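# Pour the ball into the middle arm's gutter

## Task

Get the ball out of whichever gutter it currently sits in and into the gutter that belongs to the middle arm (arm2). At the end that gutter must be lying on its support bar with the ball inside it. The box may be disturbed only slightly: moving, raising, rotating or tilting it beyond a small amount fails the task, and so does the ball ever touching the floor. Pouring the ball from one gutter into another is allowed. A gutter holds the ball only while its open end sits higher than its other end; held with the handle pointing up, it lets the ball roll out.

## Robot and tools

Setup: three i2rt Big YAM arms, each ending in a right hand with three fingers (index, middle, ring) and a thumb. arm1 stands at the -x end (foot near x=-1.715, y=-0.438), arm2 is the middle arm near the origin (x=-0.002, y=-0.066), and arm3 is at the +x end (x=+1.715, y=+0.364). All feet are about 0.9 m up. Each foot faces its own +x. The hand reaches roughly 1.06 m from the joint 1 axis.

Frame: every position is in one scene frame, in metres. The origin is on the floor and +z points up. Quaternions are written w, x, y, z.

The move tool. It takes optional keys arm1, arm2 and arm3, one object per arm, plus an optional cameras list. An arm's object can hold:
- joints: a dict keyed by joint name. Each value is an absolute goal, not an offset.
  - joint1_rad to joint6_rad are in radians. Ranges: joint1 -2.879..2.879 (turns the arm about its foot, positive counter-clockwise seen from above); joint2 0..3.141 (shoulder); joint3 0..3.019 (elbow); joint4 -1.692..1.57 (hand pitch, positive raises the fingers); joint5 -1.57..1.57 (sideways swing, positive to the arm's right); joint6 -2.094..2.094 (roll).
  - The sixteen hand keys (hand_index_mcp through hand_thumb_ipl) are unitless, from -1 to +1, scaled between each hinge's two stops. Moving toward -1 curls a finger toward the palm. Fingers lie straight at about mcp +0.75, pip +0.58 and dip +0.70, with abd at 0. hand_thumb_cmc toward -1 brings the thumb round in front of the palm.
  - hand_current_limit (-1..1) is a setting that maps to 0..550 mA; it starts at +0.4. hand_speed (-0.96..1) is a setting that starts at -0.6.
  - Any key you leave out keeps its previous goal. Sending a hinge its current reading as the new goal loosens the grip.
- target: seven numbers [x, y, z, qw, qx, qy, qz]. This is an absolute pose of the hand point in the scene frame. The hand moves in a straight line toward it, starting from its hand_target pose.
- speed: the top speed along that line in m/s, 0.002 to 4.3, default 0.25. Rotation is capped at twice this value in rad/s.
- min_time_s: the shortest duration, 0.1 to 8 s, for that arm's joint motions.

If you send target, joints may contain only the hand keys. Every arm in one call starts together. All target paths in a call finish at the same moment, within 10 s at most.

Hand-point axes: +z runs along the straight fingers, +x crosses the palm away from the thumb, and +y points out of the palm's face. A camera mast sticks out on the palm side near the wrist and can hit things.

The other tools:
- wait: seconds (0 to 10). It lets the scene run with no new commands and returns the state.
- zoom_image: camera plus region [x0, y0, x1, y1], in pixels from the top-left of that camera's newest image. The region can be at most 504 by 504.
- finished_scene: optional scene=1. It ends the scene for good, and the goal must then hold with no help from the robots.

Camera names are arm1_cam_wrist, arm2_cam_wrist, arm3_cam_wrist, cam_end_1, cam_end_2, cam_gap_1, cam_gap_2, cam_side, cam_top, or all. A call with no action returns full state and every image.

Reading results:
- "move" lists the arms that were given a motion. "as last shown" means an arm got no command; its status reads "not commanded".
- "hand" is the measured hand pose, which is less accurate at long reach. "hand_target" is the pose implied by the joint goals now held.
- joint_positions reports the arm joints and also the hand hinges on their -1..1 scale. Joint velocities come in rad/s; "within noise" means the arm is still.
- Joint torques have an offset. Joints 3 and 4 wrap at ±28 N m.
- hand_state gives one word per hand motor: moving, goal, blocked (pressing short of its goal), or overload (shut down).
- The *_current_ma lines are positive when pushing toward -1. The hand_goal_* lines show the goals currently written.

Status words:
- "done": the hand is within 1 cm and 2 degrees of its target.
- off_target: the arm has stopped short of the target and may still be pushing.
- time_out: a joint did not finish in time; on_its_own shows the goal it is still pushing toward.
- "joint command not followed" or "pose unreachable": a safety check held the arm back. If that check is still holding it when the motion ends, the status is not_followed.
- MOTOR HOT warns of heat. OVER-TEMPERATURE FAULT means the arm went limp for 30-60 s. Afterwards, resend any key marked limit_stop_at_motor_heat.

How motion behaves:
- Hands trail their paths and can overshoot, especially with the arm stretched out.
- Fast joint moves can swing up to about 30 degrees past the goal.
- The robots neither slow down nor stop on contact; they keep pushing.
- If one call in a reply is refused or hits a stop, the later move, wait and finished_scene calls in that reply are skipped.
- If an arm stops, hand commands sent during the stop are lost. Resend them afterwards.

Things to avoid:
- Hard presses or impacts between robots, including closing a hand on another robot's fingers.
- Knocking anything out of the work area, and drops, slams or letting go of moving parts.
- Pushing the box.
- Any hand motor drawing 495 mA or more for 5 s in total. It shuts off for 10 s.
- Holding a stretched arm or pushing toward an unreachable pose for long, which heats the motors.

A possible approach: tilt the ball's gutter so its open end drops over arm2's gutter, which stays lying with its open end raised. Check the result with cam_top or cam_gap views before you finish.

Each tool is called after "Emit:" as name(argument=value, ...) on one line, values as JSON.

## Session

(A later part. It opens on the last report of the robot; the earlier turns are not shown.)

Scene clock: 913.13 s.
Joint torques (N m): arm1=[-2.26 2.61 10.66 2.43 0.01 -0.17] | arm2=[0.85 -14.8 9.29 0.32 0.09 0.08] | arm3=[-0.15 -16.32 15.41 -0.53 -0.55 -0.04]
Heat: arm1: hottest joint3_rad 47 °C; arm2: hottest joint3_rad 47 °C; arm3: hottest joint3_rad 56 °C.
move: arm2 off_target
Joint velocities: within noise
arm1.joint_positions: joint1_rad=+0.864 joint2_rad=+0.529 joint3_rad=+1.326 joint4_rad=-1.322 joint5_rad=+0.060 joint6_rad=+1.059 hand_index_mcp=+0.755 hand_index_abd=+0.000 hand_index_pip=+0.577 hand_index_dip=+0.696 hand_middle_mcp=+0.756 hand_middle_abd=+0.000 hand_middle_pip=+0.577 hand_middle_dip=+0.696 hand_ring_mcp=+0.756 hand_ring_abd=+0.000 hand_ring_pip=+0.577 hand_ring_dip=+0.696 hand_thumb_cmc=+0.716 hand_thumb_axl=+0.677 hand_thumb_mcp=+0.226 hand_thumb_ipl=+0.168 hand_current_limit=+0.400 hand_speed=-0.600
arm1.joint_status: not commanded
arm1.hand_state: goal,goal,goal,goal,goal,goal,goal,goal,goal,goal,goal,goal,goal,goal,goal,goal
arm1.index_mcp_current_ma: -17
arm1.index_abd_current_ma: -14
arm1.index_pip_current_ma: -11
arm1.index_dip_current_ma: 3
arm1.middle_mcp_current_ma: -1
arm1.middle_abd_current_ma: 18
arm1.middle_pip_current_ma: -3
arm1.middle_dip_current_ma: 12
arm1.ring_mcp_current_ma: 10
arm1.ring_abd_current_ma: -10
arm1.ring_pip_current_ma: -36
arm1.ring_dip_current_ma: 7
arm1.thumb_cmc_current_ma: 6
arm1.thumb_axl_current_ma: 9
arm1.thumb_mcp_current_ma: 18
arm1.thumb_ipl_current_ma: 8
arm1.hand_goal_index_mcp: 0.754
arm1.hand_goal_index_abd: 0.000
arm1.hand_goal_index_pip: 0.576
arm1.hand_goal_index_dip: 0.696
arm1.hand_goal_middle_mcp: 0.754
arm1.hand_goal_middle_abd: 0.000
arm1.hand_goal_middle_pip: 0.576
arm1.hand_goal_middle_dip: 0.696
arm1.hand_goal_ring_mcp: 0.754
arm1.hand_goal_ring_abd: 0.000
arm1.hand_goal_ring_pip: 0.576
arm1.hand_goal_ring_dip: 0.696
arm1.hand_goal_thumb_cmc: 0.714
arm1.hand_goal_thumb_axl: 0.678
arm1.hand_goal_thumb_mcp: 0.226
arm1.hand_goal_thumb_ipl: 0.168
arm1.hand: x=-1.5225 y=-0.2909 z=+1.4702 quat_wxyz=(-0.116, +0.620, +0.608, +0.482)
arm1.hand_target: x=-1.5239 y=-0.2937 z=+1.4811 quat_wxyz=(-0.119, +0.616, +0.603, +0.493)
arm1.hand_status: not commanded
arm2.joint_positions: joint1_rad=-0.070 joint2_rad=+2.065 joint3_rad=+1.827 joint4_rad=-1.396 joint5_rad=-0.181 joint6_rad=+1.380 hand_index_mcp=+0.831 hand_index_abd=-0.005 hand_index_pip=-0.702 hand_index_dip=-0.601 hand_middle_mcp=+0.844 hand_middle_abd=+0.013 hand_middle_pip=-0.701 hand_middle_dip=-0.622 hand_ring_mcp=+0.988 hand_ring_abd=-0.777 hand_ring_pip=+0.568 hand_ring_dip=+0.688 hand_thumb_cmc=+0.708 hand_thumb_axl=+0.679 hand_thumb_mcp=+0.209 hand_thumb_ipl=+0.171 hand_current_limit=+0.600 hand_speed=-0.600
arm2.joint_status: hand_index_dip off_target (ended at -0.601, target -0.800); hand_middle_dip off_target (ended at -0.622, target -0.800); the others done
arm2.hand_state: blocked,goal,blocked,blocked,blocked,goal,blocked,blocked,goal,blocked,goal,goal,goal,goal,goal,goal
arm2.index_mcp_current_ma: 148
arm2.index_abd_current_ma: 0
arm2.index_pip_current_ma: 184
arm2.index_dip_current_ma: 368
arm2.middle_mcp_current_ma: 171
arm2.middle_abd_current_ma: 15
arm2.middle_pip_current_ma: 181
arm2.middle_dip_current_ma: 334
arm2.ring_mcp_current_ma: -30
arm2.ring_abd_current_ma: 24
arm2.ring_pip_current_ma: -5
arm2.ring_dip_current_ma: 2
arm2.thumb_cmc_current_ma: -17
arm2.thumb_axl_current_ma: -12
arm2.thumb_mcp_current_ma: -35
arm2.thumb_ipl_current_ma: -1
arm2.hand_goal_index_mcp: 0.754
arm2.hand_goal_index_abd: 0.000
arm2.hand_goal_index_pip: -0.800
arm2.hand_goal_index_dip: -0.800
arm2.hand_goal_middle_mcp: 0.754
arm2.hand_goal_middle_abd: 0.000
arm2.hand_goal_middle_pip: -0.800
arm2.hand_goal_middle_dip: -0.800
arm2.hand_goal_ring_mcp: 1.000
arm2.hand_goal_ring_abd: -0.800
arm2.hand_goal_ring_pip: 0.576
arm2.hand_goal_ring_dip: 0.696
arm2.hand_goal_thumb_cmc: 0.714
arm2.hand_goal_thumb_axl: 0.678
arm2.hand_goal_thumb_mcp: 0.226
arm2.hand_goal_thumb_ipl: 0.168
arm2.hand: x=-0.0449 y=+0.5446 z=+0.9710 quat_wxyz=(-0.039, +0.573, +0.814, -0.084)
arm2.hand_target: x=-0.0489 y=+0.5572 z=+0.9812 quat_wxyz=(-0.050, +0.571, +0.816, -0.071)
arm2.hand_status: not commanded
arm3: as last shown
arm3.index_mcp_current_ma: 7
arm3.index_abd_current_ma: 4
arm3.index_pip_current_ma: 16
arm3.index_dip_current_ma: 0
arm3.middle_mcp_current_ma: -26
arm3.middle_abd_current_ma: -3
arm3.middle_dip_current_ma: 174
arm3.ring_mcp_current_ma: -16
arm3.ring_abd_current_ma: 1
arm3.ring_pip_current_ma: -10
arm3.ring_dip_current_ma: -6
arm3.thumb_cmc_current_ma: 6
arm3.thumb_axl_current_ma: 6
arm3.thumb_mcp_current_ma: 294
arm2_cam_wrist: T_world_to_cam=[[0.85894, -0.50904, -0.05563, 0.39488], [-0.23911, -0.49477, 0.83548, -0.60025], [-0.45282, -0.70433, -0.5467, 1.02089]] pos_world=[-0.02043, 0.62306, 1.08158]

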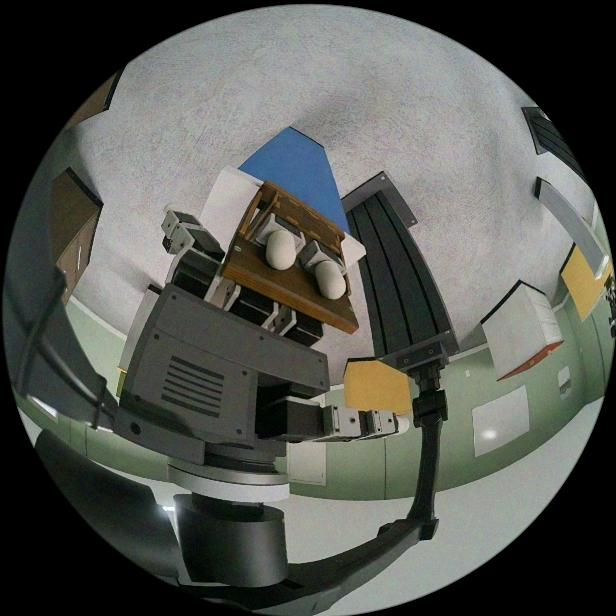

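Emit:
move(arm2={"target":[-0.050,0.550,1.045,-0.1241,0.5600,0.7998,-0.1773],"speed":0.06}, cameras=["arm2_cam_wrist","cam_end_1","cam_side","cam_gap_1"])

Emit:
zoom_image(camera="cam_side", region=[280, 190, 380, 290])

Emit:
zoom_image(camera="arm2_cam_wrist", region=[200, 120, 420, 340])

Scene clock: 922.53 s.
Joint torques (N m): arm1=[-2.08 2.78 10.59 2.28 -0.04 -0.22] | arm2=[-0.79 -16.03 10.92 -0.54 -0.65 0.02] | arm3=[-0.38 -16.67 15.42 -0.65 -0.58 -0.03]
Heat: arm1: hottest joint3_rad 47 °C; arm2: hottest joint3_rad 47 °C; arm3: hottest joint3_rad 57 °C.
move: arm2 off_target
Joint velocities: within noise
arm1, arm3: as last shown
arm1.index_mcp_current_ma: -11
arm1.index_abd_current_ma: -12
arm1.index_pip_current_ma: -6
arm1.index_dip_current_ma: 15
arm1.middle_mcp_current_ma: 6
arm1.middle_abd_current_ma: 13
arm1.middle_pip_current_ma: 2
arm1.middle_dip_current_ma: -10
arm1.ring_mcp_current_ma: -6
arm1.ring_abd_current_ma: -8
arm1.ring_pip_current_ma: -1
arm1.ring_dip_current_ma: -4
arm1.thumb_cmc_current_ma: -11
arm1.thumb_axl_current_ma: 10
arm1.thumb_mcp_current_ma: -5
arm1.thumb_ipl_current_ma: 5
arm2.joint_positions: joint1_rad=-0.130 joint2_rad=+2.079 joint3_rad=+1.994 joint4_rad=-1.655 joint5_rad=-0.421 joint6_rad=+1.292 hand_index_mcp=+0.748 hand_index_abd=-0.009 hand_index_pip=-0.703 hand_index_dip=-0.711 hand_middle_mcp=+0.742 hand_middle_abd=+0.012 hand_middle_pip=-0.702 hand_middle_dip=-0.693 hand_ring_mcp=+0.979 hand_ring_abd=-0.777 hand_ring_pip=+0.568 hand_ring_dip=+0.688 hand_thumb_cmc=+0.708 hand_thumb_axl=+0.679 hand_thumb_mcp=+0.209 hand_thumb_ipl=+0.171 hand_current_limit=+0.600 hand_speed=-0.600
arm2.joint_status: not commanded
arm2.hand_state: goal,goal,blocked,blocked,goal,goal,blocked,blocked,blocked,blocked,goal,goal,goal,goal,goal,goal
arm2.index_mcp_current_ma: -2
arm2.index_abd_current_ma: -13
arm2.index_pip_current_ma: 182
arm2.index_dip_current_ma: 167
arm2.middle_mcp_current_ma: -19
arm2.middle_abd_current_ma: 9
arm2.middle_pip_current_ma: 189
arm2.middle_dip_current_ma: 187
arm2.ring_mcp_current_ma: -54
arm2.ring_abd_current_ma: 23
arm2.ring_pip_current_ma: -14
arm2.ring_dip_current_ma: 0
arm2.thumb_cmc_current_ma: -20
arm2.thumb_axl_current_ma: -1
arm2.thumb_mcp_current_ma: -30
arm2.thumb_ipl_current_ma: 8
arm2.hand_goal_index_mcp: 0.754
arm2.hand_goal_index_abd: 0.000
arm2.hand_goal_index_pip: -0.800
arm2.hand_goal_index_dip: -0.800
arm2.hand_goal_middle_mcp: 0.754
arm2.hand_goal_middle_abd: 0.000
arm2.hand_goal_middle_pip: -0.800
arm2.hand_goal_middle_dip: -0.800
arm2.hand_goal_ring_mcp: 1.000
arm2.hand_goal_ring_abd: -0.800
arm2.hand_goal_ring_pip: 0.576
arm2.hand_goal_ring_dip: 0.696
arm2.hand_goal_thumb_cmc: 0.714
arm2.hand_goal_thumb_axl: 0.678
arm2.hand_goal_thumb_mcp: 0.226
arm2.hand_goal_thumb_ipl: 0.168
arm2.on_its_own: hand_index_dip moved -0.110 toward your old target -0.800; hand_middle_dip moved -0.071 toward your old target -0.800
arm2.hand: x=-0.0532 y=+0.5342 z=+1.0202 quat_wxyz=(-0.103, +0.562, +0.797, -0.196)
arm2.hand_target: x=-0.0498 y=+0.5487 z=+1.0452 quat_wxyz=(-0.124, +0.560, +0.800, -0.177)
arm2.hand_status: off_target (0.030 m and 3.3 deg from the pose sent, 0.074 m and 14.6 deg at the start)
arm3.index_mcp_current_ma: 13
arm3.index_abd_current_ma: -3
arm3.index_pip_current_ma: 19
arm3.index_dip_current_ma: 6
arm3.middle_mcp_current_ma: -19
arm3.middle_abd_current_ma: -6
arm3.middle_pip_current_ma: 62
arm3.middle_dip_current_ma: 177
arm3.ring_mcp_current_ma: -17
arm3.ring_abd_current_ma: 7
arm3.ring_pip_current_ma: -15
arm3.ring_dip_current_ma: -5
arm3.thumb_cmc_current_ma: -4
arm3.thumb_axl_current_ma: 4
arm3.thumb_ipl_current_ma: 67
pictures: arm2_cam_wrist, cam_end_1, cam_gap_1, cam_side
arm2_cam_wrist: T_world_to_cam=[[0.82654, -0.5273, -0.19694, 0.55163], [-0.03438, -0.39652, 0.91738, -0.77356], [-0.56182, -0.75148, -0.34587, 0.85121]] pos_world=[-0.00432, 0.62381, 1.1127]

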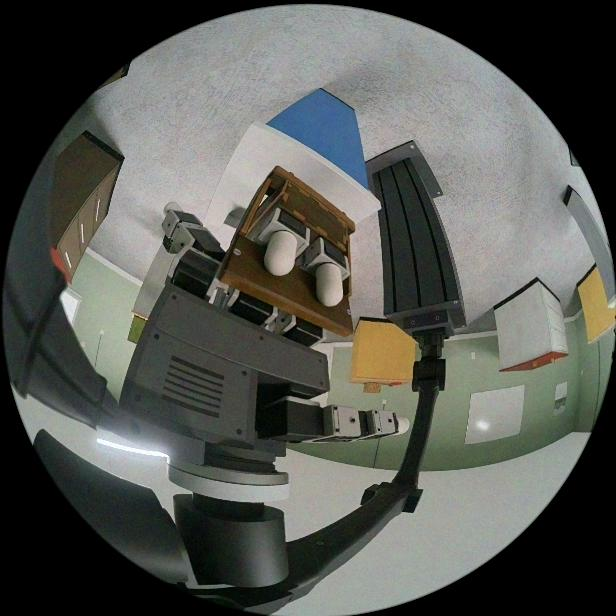

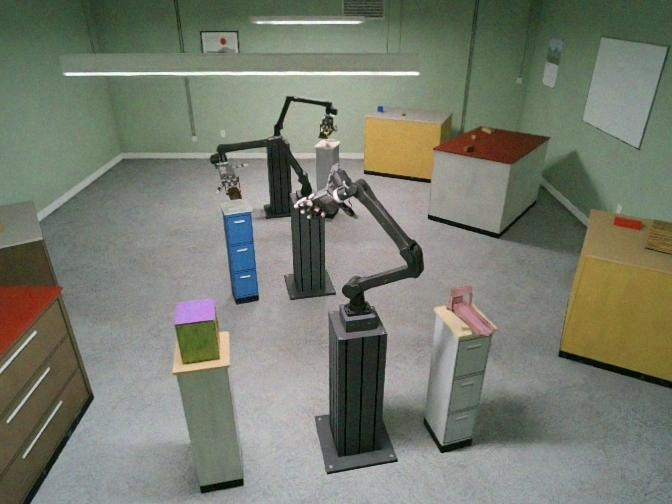

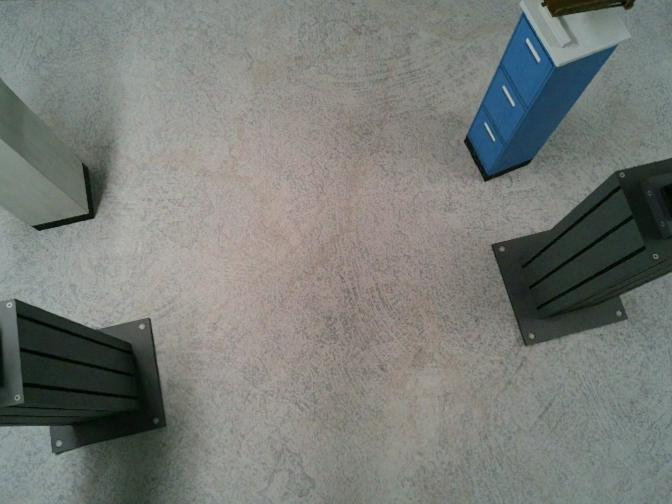

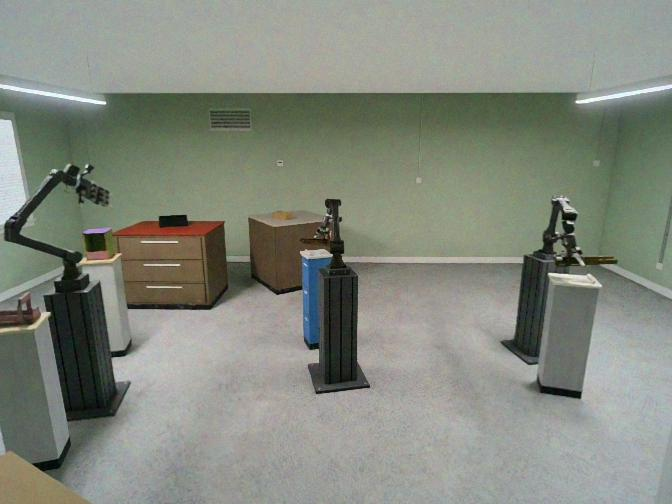

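Scaled by 5.040 from the camera's image (finer frame: 960x720).

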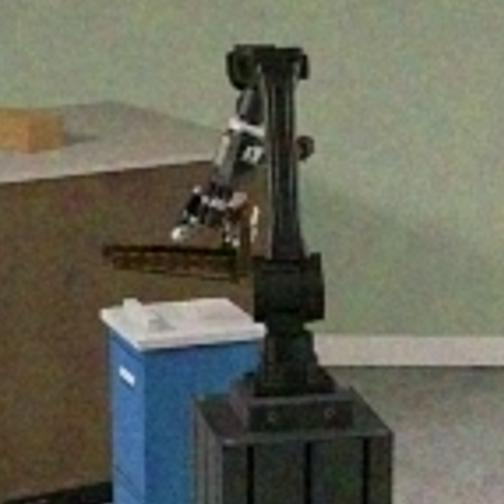

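Scaled by 2.291 from the camera's image (finer frame: 880x880).

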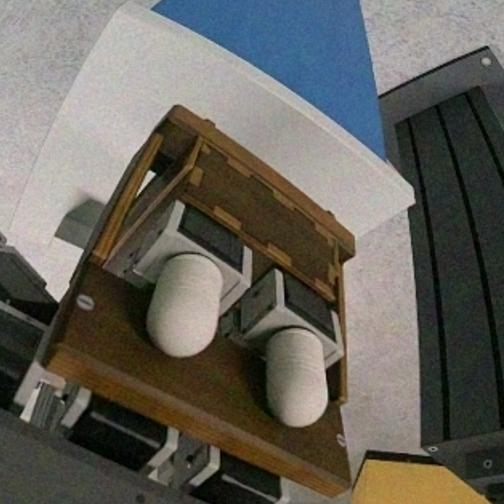

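Emit:
move(arm2={"joints":{"joint1_rad":-1.65},"min_time_s":6}, arm3={"joints":{"joint1_rad":-0.2},"min_time_s":6}, cameras=["arm2_cam_wrist","arm3_cam_wrist","cam_gap_2","cam_side"])

Scene clock: 970.33 s.
Joint torques (N m): arm1=[-1.96 2.37 10.5 2.4 -0.03 -0.16] | arm2=[0.73 -15.97 10.85 -0.49 -0.57 0.01] | arm3=[0.5 -16.03 15.56 -0.54 -0.45 -0.05]
Heat: arm1: hottest joint3_rad 47 °C; arm2: hottest joint3_rad 51 °C; arm3: hottest joint3_rad 58 °C.
move: arm2 done; arm3 done
Joint velocities: within noise
arm1: as last shown
arm1.index_mcp_current_ma: -19
arm1.index_abd_current_ma: 8
arm1.index_pip_current_ma: -1
arm1.index_dip_current_ma: 4
arm1.middle_abd_current_ma: -12
arm1.middle_pip_current_ma: 12
arm1.middle_dip_current_ma: 3
arm1.ring_mcp_current_ma: 6
arm1.ring_abd_current_ma: -20
arm1.ring_pip_current_ma: 2
arm1.ring_dip_current_ma: 1
arm1.thumb_cmc_current_ma: 3
arm1.thumb_axl_current_ma: 15
arm1.thumb_mcp_current_ma: 9
arm1.thumb_ipl_current_ma: 20
arm2.joint_positions: joint1_rad=-1.655 joint2_rad=+2.080 joint3_rad=+1.994 joint4_rad=-1.655 joint5_rad=-0.423 joint6_rad=+1.292 hand_index_mcp=+0.743 hand_index_abd=-0.009 hand_index_pip=-0.703 hand_index_dip=-0.711 hand_middle_mcp=+0.738 hand_middle_abd=+0.012 hand_middle_pip=-0.702 hand_middle_dip=-0.693 hand_ring_mcp=+0.977 hand_ring_abd=-0.777 hand_ring_pip=+0.568 hand_ring_dip=+0.688 hand_thumb_cmc=+0.708 hand_thumb_axl=+0.679 hand_thumb_mcp=+0.209 hand_thumb_ipl=+0.171 hand_current_limit=+0.600 hand_speed=-0.600
arm2.joint_status: all done
arm2.hand_state: goal,goal,blocked,blocked,goal,goal,blocked,blocked,blocked,blocked,goal,goal,goal,goal,goal,goal
arm2.index_mcp_current_ma: -6
arm2.index_abd_current_ma: -10
arm2.index_pip_current_ma: 176
arm2.index_dip_current_ma: 152
arm2.middle_mcp_current_ma: -30
arm2.middle_abd_current_ma: 2
arm2.middle_pip_current_ma: 188
arm2.middle_dip_current_ma: 194
arm2.ring_mcp_current_ma: -50
arm2.ring_abd_current_ma: 20
arm2.ring_pip_current_ma: -10
arm2.ring_dip_current_ma: -6
arm2.thumb_cmc_current_ma: -16
arm2.thumb_axl_current_ma: -2
arm2.thumb_mcp_current_ma: -33
arm2.thumb_ipl_current_ma: -10
arm2.hand_goal_index_mcp: 0.754
arm2.hand_goal_index_abd: 0.000
arm2.hand_goal_index_pip: -0.800
arm2.hand_goal_index_dip: -0.800
arm2.hand_goal_middle_mcp: 0.754
arm2.hand_goal_middle_abd: 0.000
arm2.hand_goal_middle_pip: -0.800
arm2.hand_goal_middle_dip: -0.800
arm2.hand_goal_ring_mcp: 1.000
arm2.hand_goal_ring_abd: -0.800
arm2.hand_goal_ring_pip: 0.576
arm2.hand_goal_ring_dip: 0.696
arm2.hand_goal_thumb_cmc: 0.714
arm2.hand_goal_thumb_axl: 0.678
arm2.hand_goal_thumb_mcp: 0.226
arm2.hand_goal_thumb_ipl: 0.168
arm2.hand: x=+0.5947 y=+0.0118 z=+1.0260 quat_wxyz=(-0.212, +0.957, +0.188, -0.065)
arm2.hand_target: x=+0.6077 y=+0.0183 z=+1.0516 quat_wxyz=(-0.213, +0.956, +0.200, -0.038)
arm2.hand_status: not commanded
arm3.joint_positions: joint1_rad=-0.204 joint2_rad=+1.950 joint3_rad=+1.905 joint4_rad=-1.620 joint5_rad=-0.379 joint6_rad=+1.506 hand_index_mcp=+0.759 hand_index_abd=-0.004 hand_index_pip=-0.723 hand_index_dip=+0.701 hand_middle_mcp=+0.733 hand_middle_abd=+0.002 hand_middle_pip=-0.682 hand_middle_dip=-0.737 hand_ring_mcp=+0.989 hand_ring_abd=-0.785 hand_ring_pip=+0.569 hand_ring_dip=+0.693 hand_thumb_cmc=-0.574 hand_thumb_axl=+0.677 hand_thumb_mcp=-0.816 hand_thumb_ipl=+0.209 hand_current_limit=+0.650 hand_speed=-0.600
arm3.joint_status: all done
arm3.hand_state: goal,goal,goal,goal,blocked,goal,blocked,blocked,goal,goal,goal,goal,goal,goal,blocked,blocked
arm3.index_mcp_current_ma: 6
arm3.index_abd_current_ma: 6
arm3.index_pip_current_ma: 23
arm3.index_dip_current_ma: -3
arm3.middle_mcp_current_ma: -21
arm3.middle_abd_current_ma: -11
arm3.middle_pip_current_ma: 62
arm3.middle_dip_current_ma: 178
arm3.ring_mcp_current_ma: -18
arm3.ring_abd_current_ma: 2
arm3.ring_pip_current_ma: -24
arm3.ring_dip_current_ma: -3
arm3.thumb_cmc_current_ma: 7
arm3.thumb_axl_current_ma: 3
arm3.thumb_mcp_current_ma: 296
arm3.thumb_ipl_current_ma: 67
arm3.hand_goal_index_mcp: 0.754
arm3.hand_goal_index_abd: 0.000
arm3.hand_goal_index_pip: -0.736
arm3.hand_goal_index_dip: 0.696
arm3.hand_goal_middle_mcp: 0.754
arm3.hand_goal_middle_abd: 0.000
arm3.hand_goal_middle_pip: -0.736
arm3.hand_goal_middle_dip: -0.850
arm3.hand_goal_ring_mcp: 1.000
arm3.hand_goal_ring_abd: -0.800
arm3.hand_goal_ring_pip: 0.576
arm3.hand_goal_ring_dip: 0.696
arm3.hand_goal_thumb_cmc: -0.570
arm3.hand_goal_thumb_axl: 0.678
arm3.hand_goal_thumb_mcp: -0.950
arm3.hand_goal_thumb_ipl: 0.168
arm3.hand: x=+1.1498 y=+0.3712 z=+1.0674 quat_wxyz=(-0.042, +0.028, -0.982, +0.183)
arm3.hand_target: x=+1.1374 y=+0.3673 z=+1.1071 quat_wxyz=(-0.002, +0.042, -0.982, +0.185)
arm3.hand_status: not commanded
arm2_cam_wrist: T_world_to_cam=[[-0.48787, -0.84776, -0.20805, 0.53866], [-0.40571, 0.00919, 0.91396, -0.74426], [-0.77291, 0.5303, -0.34842, 0.93766]] pos_world=[0.68557, -0.03375, 1.11899]
arm3_cam_wrist: T_world_to_cam=[[0.74628, 0.6589, -0.09436, -0.97323], [0.35098, -0.26908, 0.89689, -1.30322], [0.56557, -0.70245, -0.43207, 0.20408]] pos_world=[1.06829, 0.43395, 1.16519]

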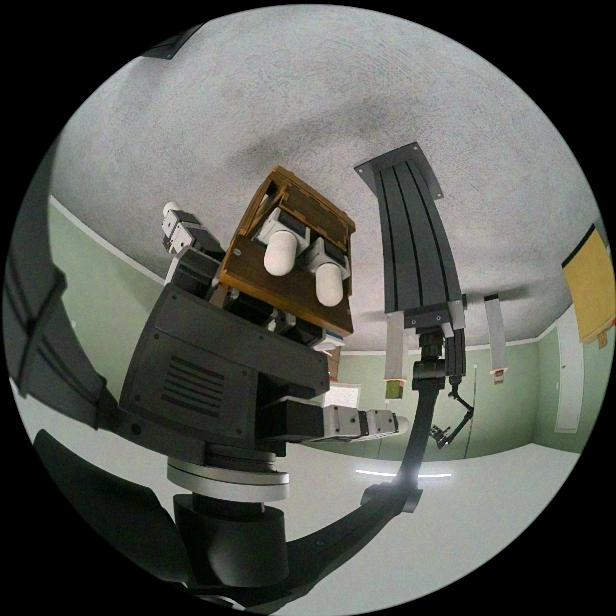

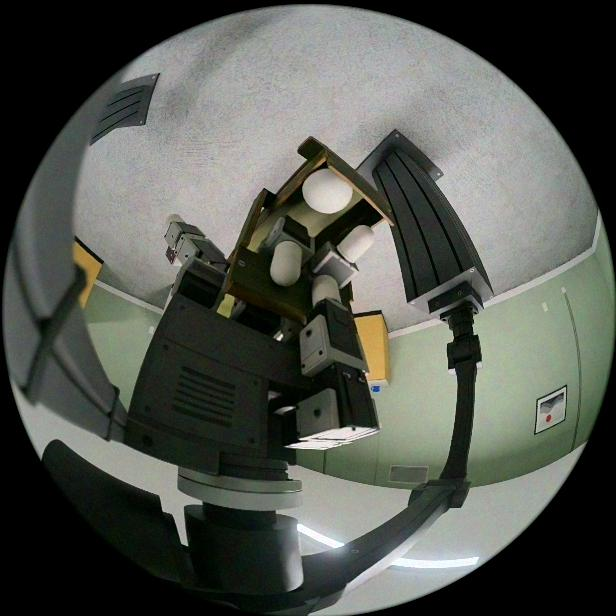

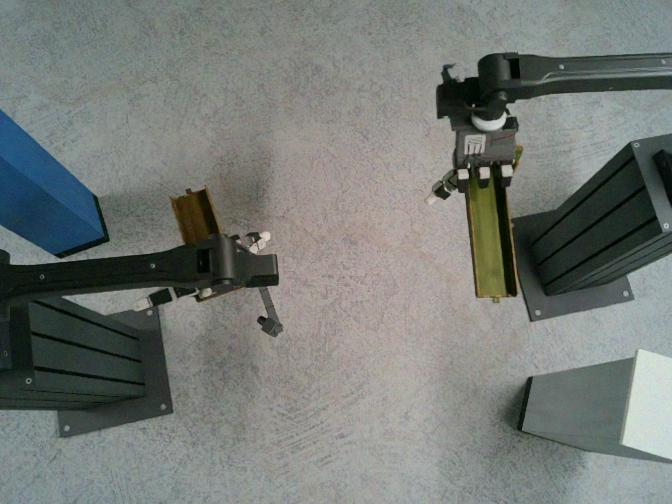

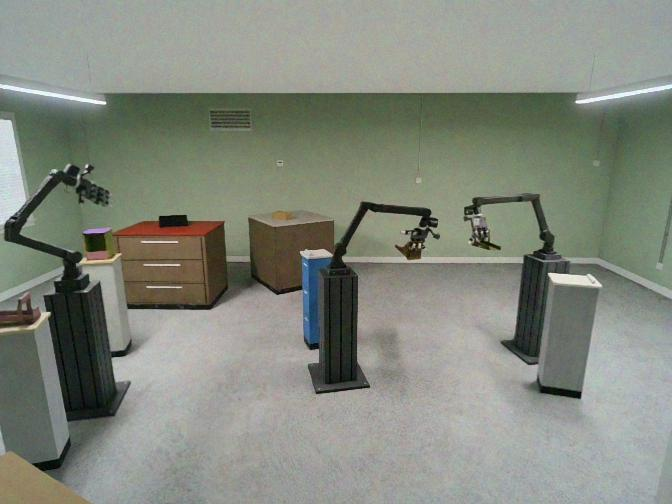

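Emit:
zoom_image(camera="cam_side", region=[370, 180, 530, 290])

Emit:
zoom_image(camera="cam_gap_2", region=[130, 150, 350, 350])

Scaled by 3.150 from the camera's image (finer frame: 960x720).

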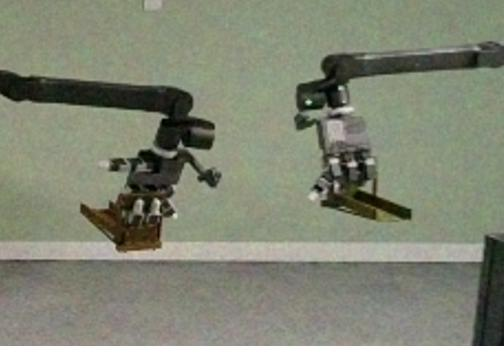

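Scaled by 2.291 from the camera's image (finer frame: 960x720).

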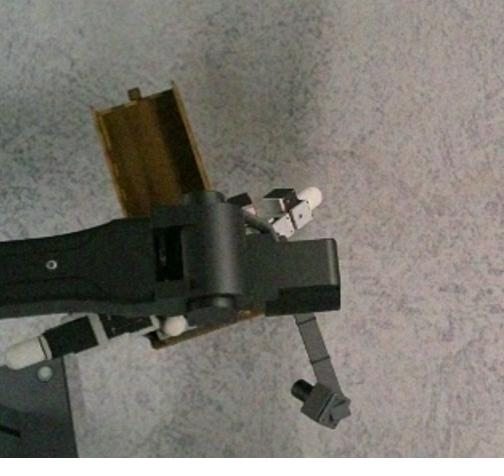

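Emit:
move(arm2={"target":[0.695,-0.156,0.91,0.2254,-0.9392,0.2517,-0.0604],"speed":0.15}, arm3={"target":[1.019,0.453,1.05,-0.0494,0.2540,0.9481,-0.1843],"speed":0.12}, cameras=["arm3_cam_wrist","cam_gap_2","cam_side"])

Emit:
zoom_image(camera="cam_gap_2", region=[150, 50, 550, 400])

Emit:
zoom_image(camera="cam_side", region=[400, 180, 540, 300])

Scene clock: 998.47 s.
Joint torques (N m): arm1=[-2.2 3.14 10.39 2.32 -0.06 -0.16] | arm2=[0.09 -18.73 11.33 0.85 -0.56 0.18] | arm3=[-0.62 -19.43 16.35 0.14 -0.25 0.14]
Heat: arm1: hottest joint3_rad 47 °C; arm2: hottest joint3_rad 52 °C; arm3: hottest joint3_rad 58 °C.
move: arm2 off_target; arm3 off_target
Joint velocities: within noise
arm1: as last shown
arm1.index_mcp_current_ma: -8
arm1.index_abd_current_ma: -3
arm1.index_pip_current_ma: -21
arm1.index_dip_current_ma: 7
arm1.middle_mcp_current_ma: 2
arm1.middle_abd_current_ma: 3
arm1.middle_pip_current_ma: -1
arm1.middle_dip_current_ma: 10
arm1.ring_mcp_current_ma: 1
arm1.ring_abd_current_ma: 1
arm1.ring_pip_current_ma: -7
arm1.ring_dip_current_ma: 3
arm1.thumb_cmc_current_ma: -10
arm1.thumb_axl_current_ma: -10
arm1.thumb_mcp_current_ma: -1
arm1.thumb_ipl_current_ma: 3
arm2.joint_positions: joint1_rad=-1.940 joint2_rad=+2.354 joint3_rad=+2.079 joint4_rad=-1.201 joint5_rad=-0.433 joint6_rad=+1.982 hand_index_mcp=+0.743 hand_index_abd=-0.009 hand_index_pip=-0.703 hand_index_dip=-0.711 hand_middle_mcp=+0.738 hand_middle_abd=+0.013 hand_middle_pip=-0.702 hand_middle_dip=-0.693 hand_ring_mcp=+0.977 hand_ring_abd=-0.777 hand_ring_pip=+0.568 hand_ring_dip=+0.688 hand_thumb_cmc=+0.708 hand_thumb_axl=+0.679 hand_thumb_mcp=+0.209 hand_thumb_ipl=+0.171 hand_current_limit=+0.600 hand_speed=-0.600
arm2.joint_status: not commanded
arm2.hand_state: goal,goal,blocked,blocked,goal,goal,blocked,blocked,blocked,blocked,goal,goal,goal,goal,goal,goal
arm2.index_mcp_current_ma: -19
arm2.index_abd_current_ma: 0
arm2.index_pip_current_ma: 181
arm2.index_dip_current_ma: 159
arm2.middle_mcp_current_ma: -24
arm2.middle_abd_current_ma: 16
arm2.middle_pip_current_ma: 190
arm2.middle_dip_current_ma: 188
arm2.ring_mcp_current_ma: -51
arm2.ring_abd_current_ma: 15
arm2.ring_pip_current_ma: -7
arm2.ring_dip_current_ma: 0
arm2.thumb_cmc_current_ma: -14
arm2.thumb_axl_current_ma: -12
arm2.thumb_mcp_current_ma: -28
arm2.thumb_ipl_current_ma: -1
arm2.hand_goal_index_mcp: 0.754
arm2.hand_goal_index_abd: 0.000
arm2.hand_goal_index_pip: -0.800
arm2.hand_goal_index_dip: -0.800
arm2.hand_goal_middle_mcp: 0.754
arm2.hand_goal_middle_abd: 0.000
arm2.hand_goal_middle_pip: -0.800
arm2.hand_goal_middle_dip: -0.800
arm2.hand_goal_ring_mcp: 1.000
arm2.hand_goal_ring_abd: -0.800
arm2.hand_goal_ring_pip: 0.576
arm2.hand_goal_ring_dip: 0.696
arm2.hand_goal_thumb_cmc: 0.714
arm2.hand_goal_thumb_axl: 0.678
arm2.hand_goal_thumb_mcp: 0.226
arm2.hand_goal_thumb_ipl: 0.168
arm2.hand: x=+0.6680 y=-0.1500 z=+0.8789 quat_wxyz=(-0.219, +0.942, -0.255, +0.020)
arm2.hand_target: x=+0.6927 y=-0.1558 z=+0.9108 quat_wxyz=(-0.225, +0.939, -0.252, +0.061)
arm2.hand_status: off_target (0.042 m and 4.7 deg from the pose sent, 0.227 m and 53.0 deg at the start)
arm3.joint_positions: joint1_rad=-0.338 joint2_rad=+2.375 joint3_rad=+2.488 joint4_rad=-1.602 joint5_rad=-0.365 joint6_rad=+1.985 hand_index_mcp=+0.759 hand_index_abd=-0.004 hand_index_pip=-0.723 hand_index_dip=+0.701 hand_middle_mcp=+0.733 hand_middle_abd=+0.002 hand_middle_pip=-0.682 hand_middle_dip=-0.737 hand_ring_mcp=+0.989 hand_ring_abd=-0.785 hand_ring_pip=+0.569 hand_ring_dip=+0.693 hand_thumb_cmc=-0.574 hand_thumb_axl=+0.677 hand_thumb_mcp=-0.816 hand_thumb_ipl=+0.209 hand_current_limit=+0.650 hand_speed=-0.600
arm3.joint_status: not commanded
arm3.hand_state: goal,goal,goal,goal,blocked,goal,blocked,blocked,goal,goal,goal,goal,goal,goal,blocked,blocked
arm3.index_mcp_current_ma: 13
arm3.index_abd_current_ma: 5
arm3.index_pip_current_ma: 26
arm3.index_dip_current_ma: 2
arm3.middle_mcp_current_ma: -28
arm3.middle_abd_current_ma: -4
arm3.middle_pip_current_ma: 65
arm3.middle_dip_current_ma: 179
arm3.ring_mcp_current_ma: -20
arm3.ring_abd_current_ma: -4
arm3.ring_pip_current_ma: -12
arm3.ring_dip_current_ma: -4
arm3.thumb_cmc_current_ma: 1
arm3.thumb_axl_current_ma: 9
arm3.thumb_mcp_current_ma: 301
arm3.thumb_ipl_current_ma: 70
arm3.hand_goal_index_mcp: 0.754
arm3.hand_goal_index_abd: 0.000
arm3.hand_goal_index_pip: -0.736
arm3.hand_goal_index_dip: 0.696
arm3.hand_goal_middle_mcp: 0.754
arm3.hand_goal_middle_abd: 0.000
arm3.hand_goal_middle_pip: -0.736
arm3.hand_goal_middle_dip: -0.850
arm3.hand_goal_ring_mcp: 1.000
arm3.hand_goal_ring_abd: -0.800
arm3.hand_goal_ring_pip: 0.576
arm3.hand_goal_ring_dip: 0.696
arm3.hand_goal_thumb_cmc: -0.570
arm3.hand_goal_thumb_axl: 0.678
arm3.hand_goal_thumb_mcp: -0.950
arm3.hand_goal_thumb_ipl: 0.168
arm3.hand: x=+1.0321 y=+0.4488 z=+1.0159 quat_wxyz=(+0.015, -0.253, -0.951, +0.179)
arm3.hand_target: x=+1.0211 y=+0.4527 z=+1.0500 quat_wxyz=(+0.051, -0.254, -0.948, +0.185)
arm3.hand_status: off_target (0.037 m and 4.1 deg from the pose sent, 0.155 m and 34.4 deg at the start)
arm3_cam_wrist: T_world_to_cam=[[0.98512, 0.14443, -0.09312, -0.95818], [0.1476, -0.43368, 0.88889, -0.90297], [0.088, -0.88942, -0.44855, 0.89654]] pos_world=[0.99832, 0.54419, 1.11556]

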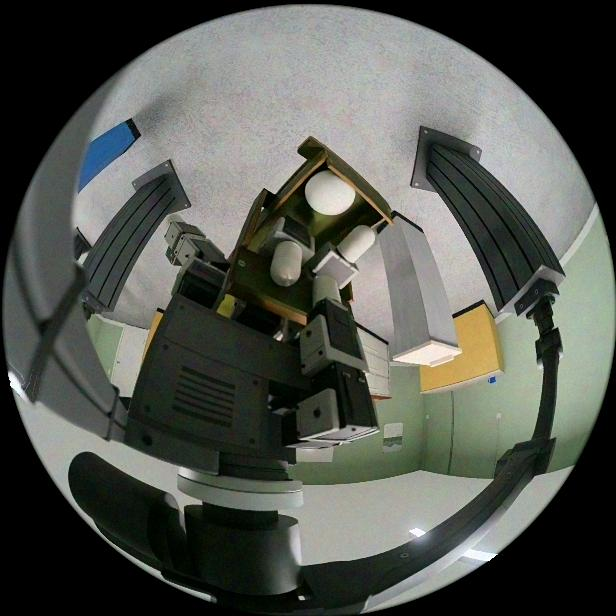

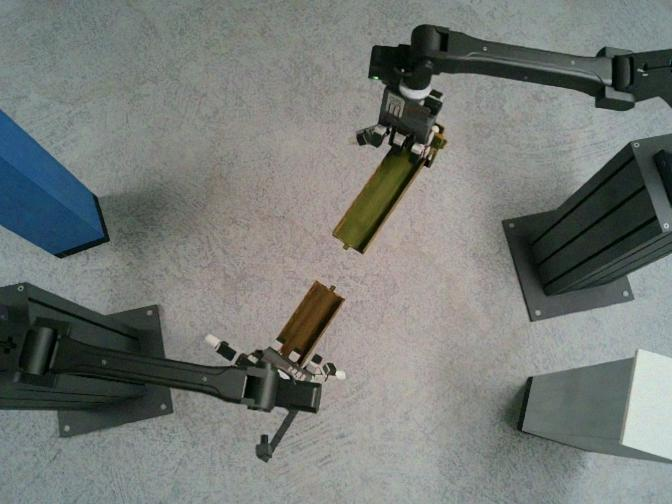

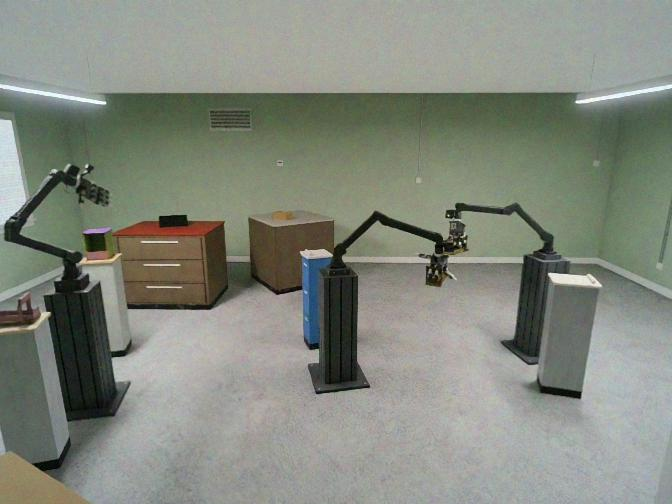

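Scaled by 1.260 from the camera's image (finer frame: 960x720).

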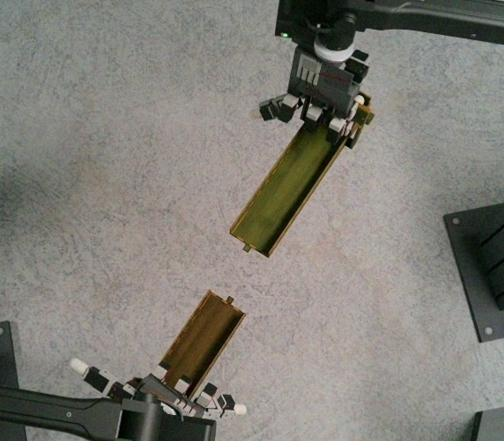

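Scaled by 3.600 from the camera's image (finer frame: 960x720).

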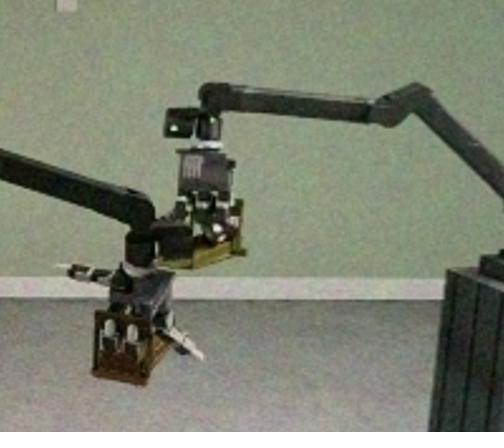

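Emit:
move(arm2={"target":[0.7457,-0.097,0.864,0.2264,-0.9387,0.2436,-0.0916],"speed":0.08}, arm3={"target":[0.971,0.384,0.976,-0.0764,0.2429,0.9496,-0.1828],"speed":0.08}, cameras=["arm3_cam_wrist","cam_gap_2","cam_side","cam_gap_1"])

Emit:
zoom_image(camera="cam_gap_2", region=[200, 100, 500, 400])

Emit:
zoom_image(camera="cam_side", region=[400, 190, 520, 310])

Scene clock: 1052.43 s.
Joint torques (N m): arm1=[-2.08 2.73 10.52 2.33 -0.02 -0.13] | arm2=[1.44 -19.96 11.56 1.05 -0.47 0.19] | arm3=[0.21 -20.89 15.72 0.77 -0.16 0.17]
Heat: arm1: hottest joint3_rad 47 °C; arm2: hottest joint3_rad 53 °C; arm3: hottest joint3_rad 64 °C.
move: arm2 off_target; arm3 off_target
Joint velocities: within noise
arm1: as last shown
arm1.index_mcp_current_ma: -9
arm1.index_abd_current_ma: 13
arm1.index_pip_current_ma: -9
arm1.index_dip_current_ma: 6
arm1.middle_mcp_current_ma: 5
arm1.middle_abd_current_ma: -7
arm1.middle_pip_current_ma: -10
arm1.middle_dip_current_ma: -10
arm1.ring_mcp_current_ma: -1
arm1.ring_abd_current_ma: -11
arm1.ring_pip_current_ma: -4
arm1.ring_dip_current_ma: -3
arm1.thumb_cmc_current_ma: -4
arm1.thumb_axl_current_ma: 13
arm1.thumb_mcp_current_ma: 17
arm1.thumb_ipl_current_ma: 0
arm2.joint_positions: joint1_rad=-1.865 joint2_rad=+2.480 joint3_rad=+2.185 joint4_rad=-1.087 joint5_rad=-0.408 joint6_rad=+2.068 hand_index_mcp=+0.743 hand_index_abd=-0.009 hand_index_pip=-0.703 hand_index_dip=-0.711 hand_middle_mcp=+0.738 hand_middle_abd=+0.013 hand_middle_pip=-0.702 hand_middle_dip=-0.693 hand_ring_mcp=+0.977 hand_ring_abd=-0.777 hand_ring_pip=+0.568 hand_ring_dip=+0.688 hand_thumb_cmc=+0.708 hand_thumb_axl=+0.679 hand_thumb_mcp=+0.209 hand_thumb_ipl=+0.171 hand_current_limit=+0.600 hand_speed=-0.600
arm2.joint_status: not commanded
arm2.hand_state: goal,goal,blocked,blocked,goal,goal,blocked,blocked,blocked,blocked,goal,goal,goal,goal,goal,goal
arm2.index_mcp_current_ma: -13
arm2.index_abd_current_ma: -10
arm2.index_pip_current_ma: 183
arm2.index_dip_current_ma: 153
arm2.middle_mcp_current_ma: -25
arm2.middle_abd_current_ma: 14
arm2.middle_pip_current_ma: 195
arm2.middle_dip_current_ma: 198
arm2.ring_mcp_current_ma: -44
arm2.ring_abd_current_ma: 28
arm2.ring_pip_current_ma: -17
arm2.ring_dip_current_ma: -13
arm2.thumb_cmc_current_ma: -12
arm2.thumb_axl_current_ma: 0
arm2.thumb_mcp_current_ma: -40
arm2.thumb_ipl_current_ma: -8
arm2.hand_goal_index_mcp: 0.754
arm2.hand_goal_index_abd: 0.000
arm2.hand_goal_index_pip: -0.800
arm2.hand_goal_index_dip: -0.800
arm2.hand_goal_middle_mcp: 0.754
arm2.hand_goal_middle_abd: 0.000
arm2.hand_goal_middle_pip: -0.800
arm2.hand_goal_middle_dip: -0.800
arm2.hand_goal_ring_mcp: 1.000
arm2.hand_goal_ring_abd: -0.800
arm2.hand_goal_ring_pip: 0.576
arm2.hand_goal_ring_dip: 0.696
arm2.hand_goal_thumb_cmc: 0.714
arm2.hand_goal_thumb_axl: 0.678
arm2.hand_goal_thumb_mcp: 0.226
arm2.hand_goal_thumb_ipl: 0.168
arm2.hand: x=+0.7149 y=-0.1024 z=+0.8300 quat_wxyz=(-0.217, +0.942, -0.251, +0.051)
arm2.hand_target: x=+0.7431 y=-0.0968 z=+0.8653 quat_wxyz=(-0.227, +0.939, -0.241, +0.091)
arm2.hand_status: off_target (0.046 m and 4.9 deg from the pose sent, 0.095 m and 8.3 deg at the start; a joint's target at an end of its range on 21 of 61 steps)
arm3.joint_positions: joint1_rad=-0.243 joint2_rad=+2.482 joint3_rad=+2.489 joint4_rad=-1.431 joint5_rad=-0.338 joint6_rad=+2.066 hand_index_mcp=+0.755 hand_index_abd=-0.003 hand_index_pip=-0.723 hand_index_dip=+0.691 hand_middle_mcp=+0.734 hand_middle_abd=+0.002 hand_middle_pip=-0.682 hand_middle_dip=-0.737 hand_ring_mcp=+0.989 hand_ring_abd=-0.785 hand_ring_pip=+0.569 hand_ring_dip=+0.693 hand_thumb_cmc=-0.574 hand_thumb_axl=+0.677 hand_thumb_mcp=-0.816 hand_thumb_ipl=+0.209 hand_current_limit=+0.650 hand_speed=-0.600
arm3.joint_status: not commanded
arm3.hand_state: goal,goal,goal,goal,blocked,goal,blocked,blocked,goal,goal,goal,goal,goal,goal,blocked,blocked
arm3.index_mcp_current_ma: 6
arm3.index_abd_current_ma: 7
arm3.index_pip_current_ma: 26
arm3.index_dip_current_ma: -7
arm3.middle_mcp_current_ma: -30
arm3.middle_abd_current_ma: -8
arm3.middle_pip_current_ma: 62
arm3.middle_dip_current_ma: 182
arm3.ring_mcp_current_ma: -16
arm3.ring_abd_current_ma: -1
arm3.ring_pip_current_ma: -14
arm3.ring_dip_current_ma: -10
arm3.thumb_cmc_current_ma: -1
arm3.thumb_axl_current_ma: 11
arm3.thumb_mcp_current_ma: 299
arm3.thumb_ipl_current_ma: 70
arm3.hand_goal_index_mcp: 0.754
arm3.hand_goal_index_abd: 0.000
arm3.hand_goal_index_pip: -0.736
arm3.hand_goal_index_dip: 0.696
arm3.hand_goal_middle_mcp: 0.754
arm3.hand_goal_middle_abd: 0.000
arm3.hand_goal_middle_pip: -0.736
arm3.hand_goal_middle_dip: -0.850
arm3.hand_goal_ring_mcp: 1.000
arm3.hand_goal_ring_abd: -0.800
arm3.hand_goal_ring_pip: 0.576
arm3.hand_goal_ring_dip: 0.696
arm3.hand_goal_thumb_cmc: -0.570
arm3.hand_goal_thumb_axl: 0.678
arm3.hand_goal_thumb_mcp: -0.950
arm3.hand_goal_thumb_ipl: 0.168
arm3.hand: x=+0.9921 y=+0.3865 z=+0.9384 quat_wxyz=(+0.033, -0.242, -0.954, +0.173)
arm3.hand_target: x=+0.9734 y=+0.3842 z=+0.9765 quat_wxyz=(+0.076, -0.237, -0.951, +0.184)
arm3.hand_status: off_target (0.043 m and 5.2 deg from the pose sent, 0.098 m and 7.2 deg at the start; a joint's target at an end of its range on 24 of 61 steps)
pictures: arm3_cam_wrist, cam_gap_1, cam_gap_2, cam_side
arm3_cam_wrist: T_world_to_cam=[[0.97871, 0.16329, -0.12439, -0.8886], [0.18605, -0.4497, 0.87359, -0.87274], [0.08671, -0.87813, -0.47051, 0.82736]] pos_world=[0.96032, 0.47915, 1.04116]

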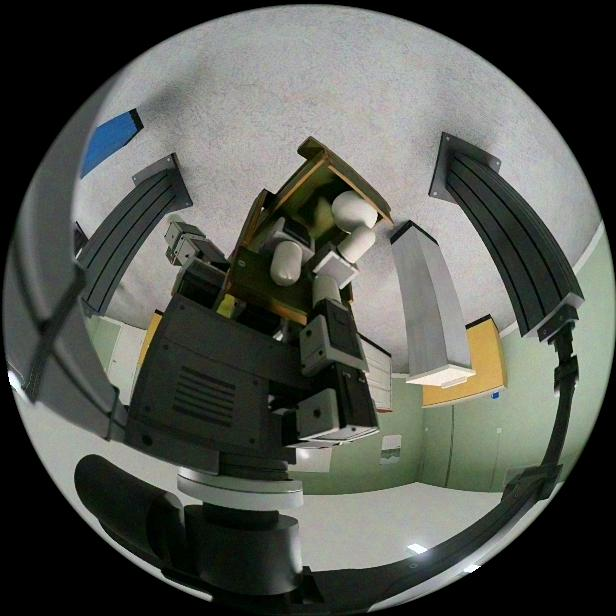

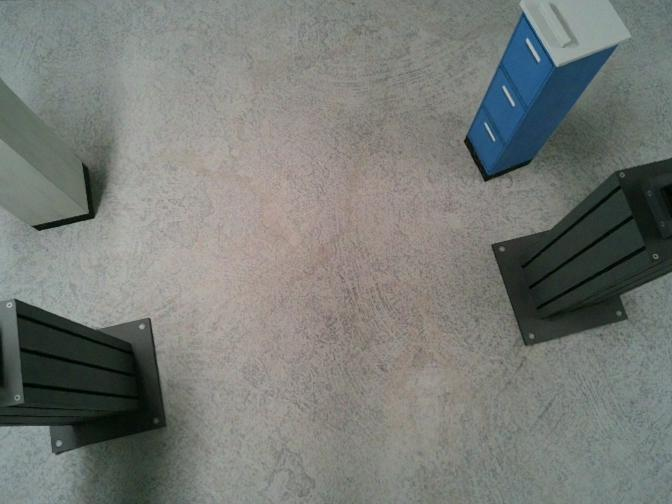

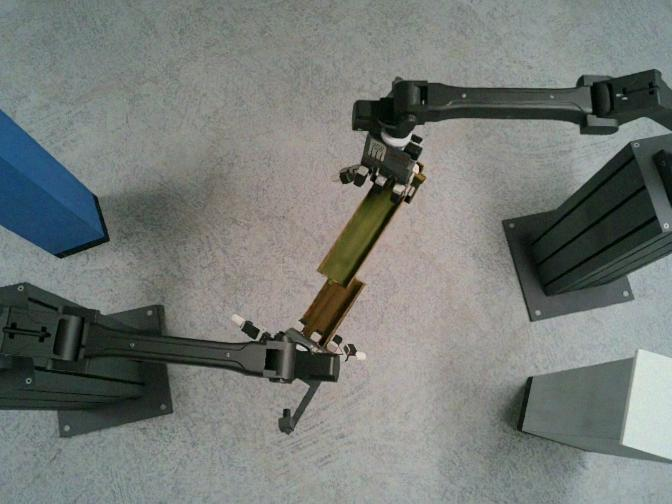

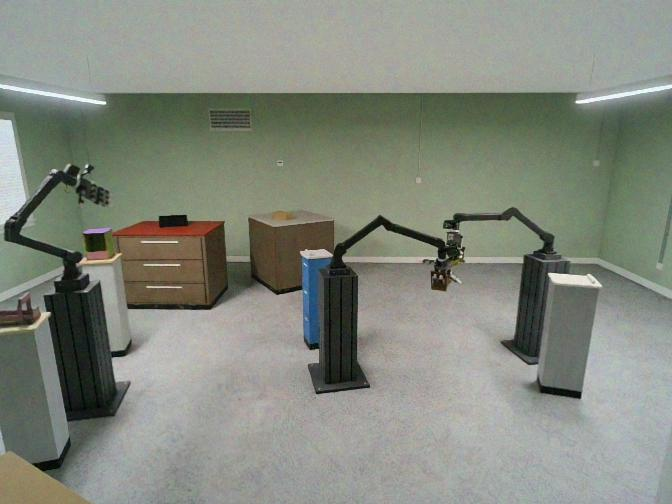

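Scaled by 1.680 from the camera's image (finer frame: 960x720).

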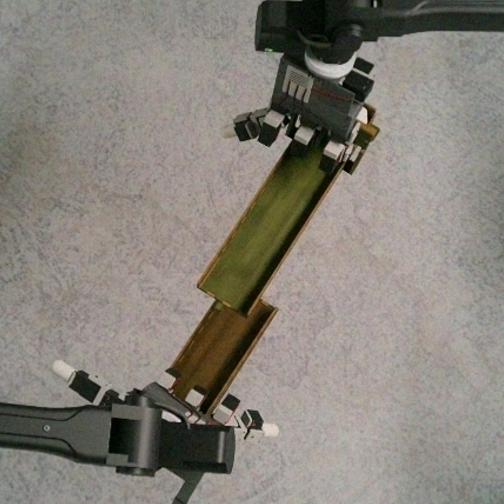

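Scaled by 4.200 from the camera's image (finer frame: 960x720).

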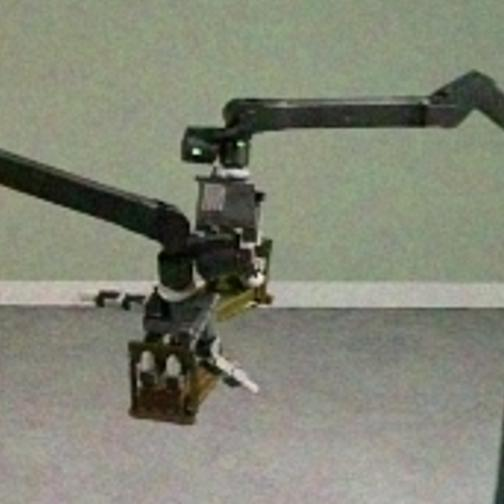

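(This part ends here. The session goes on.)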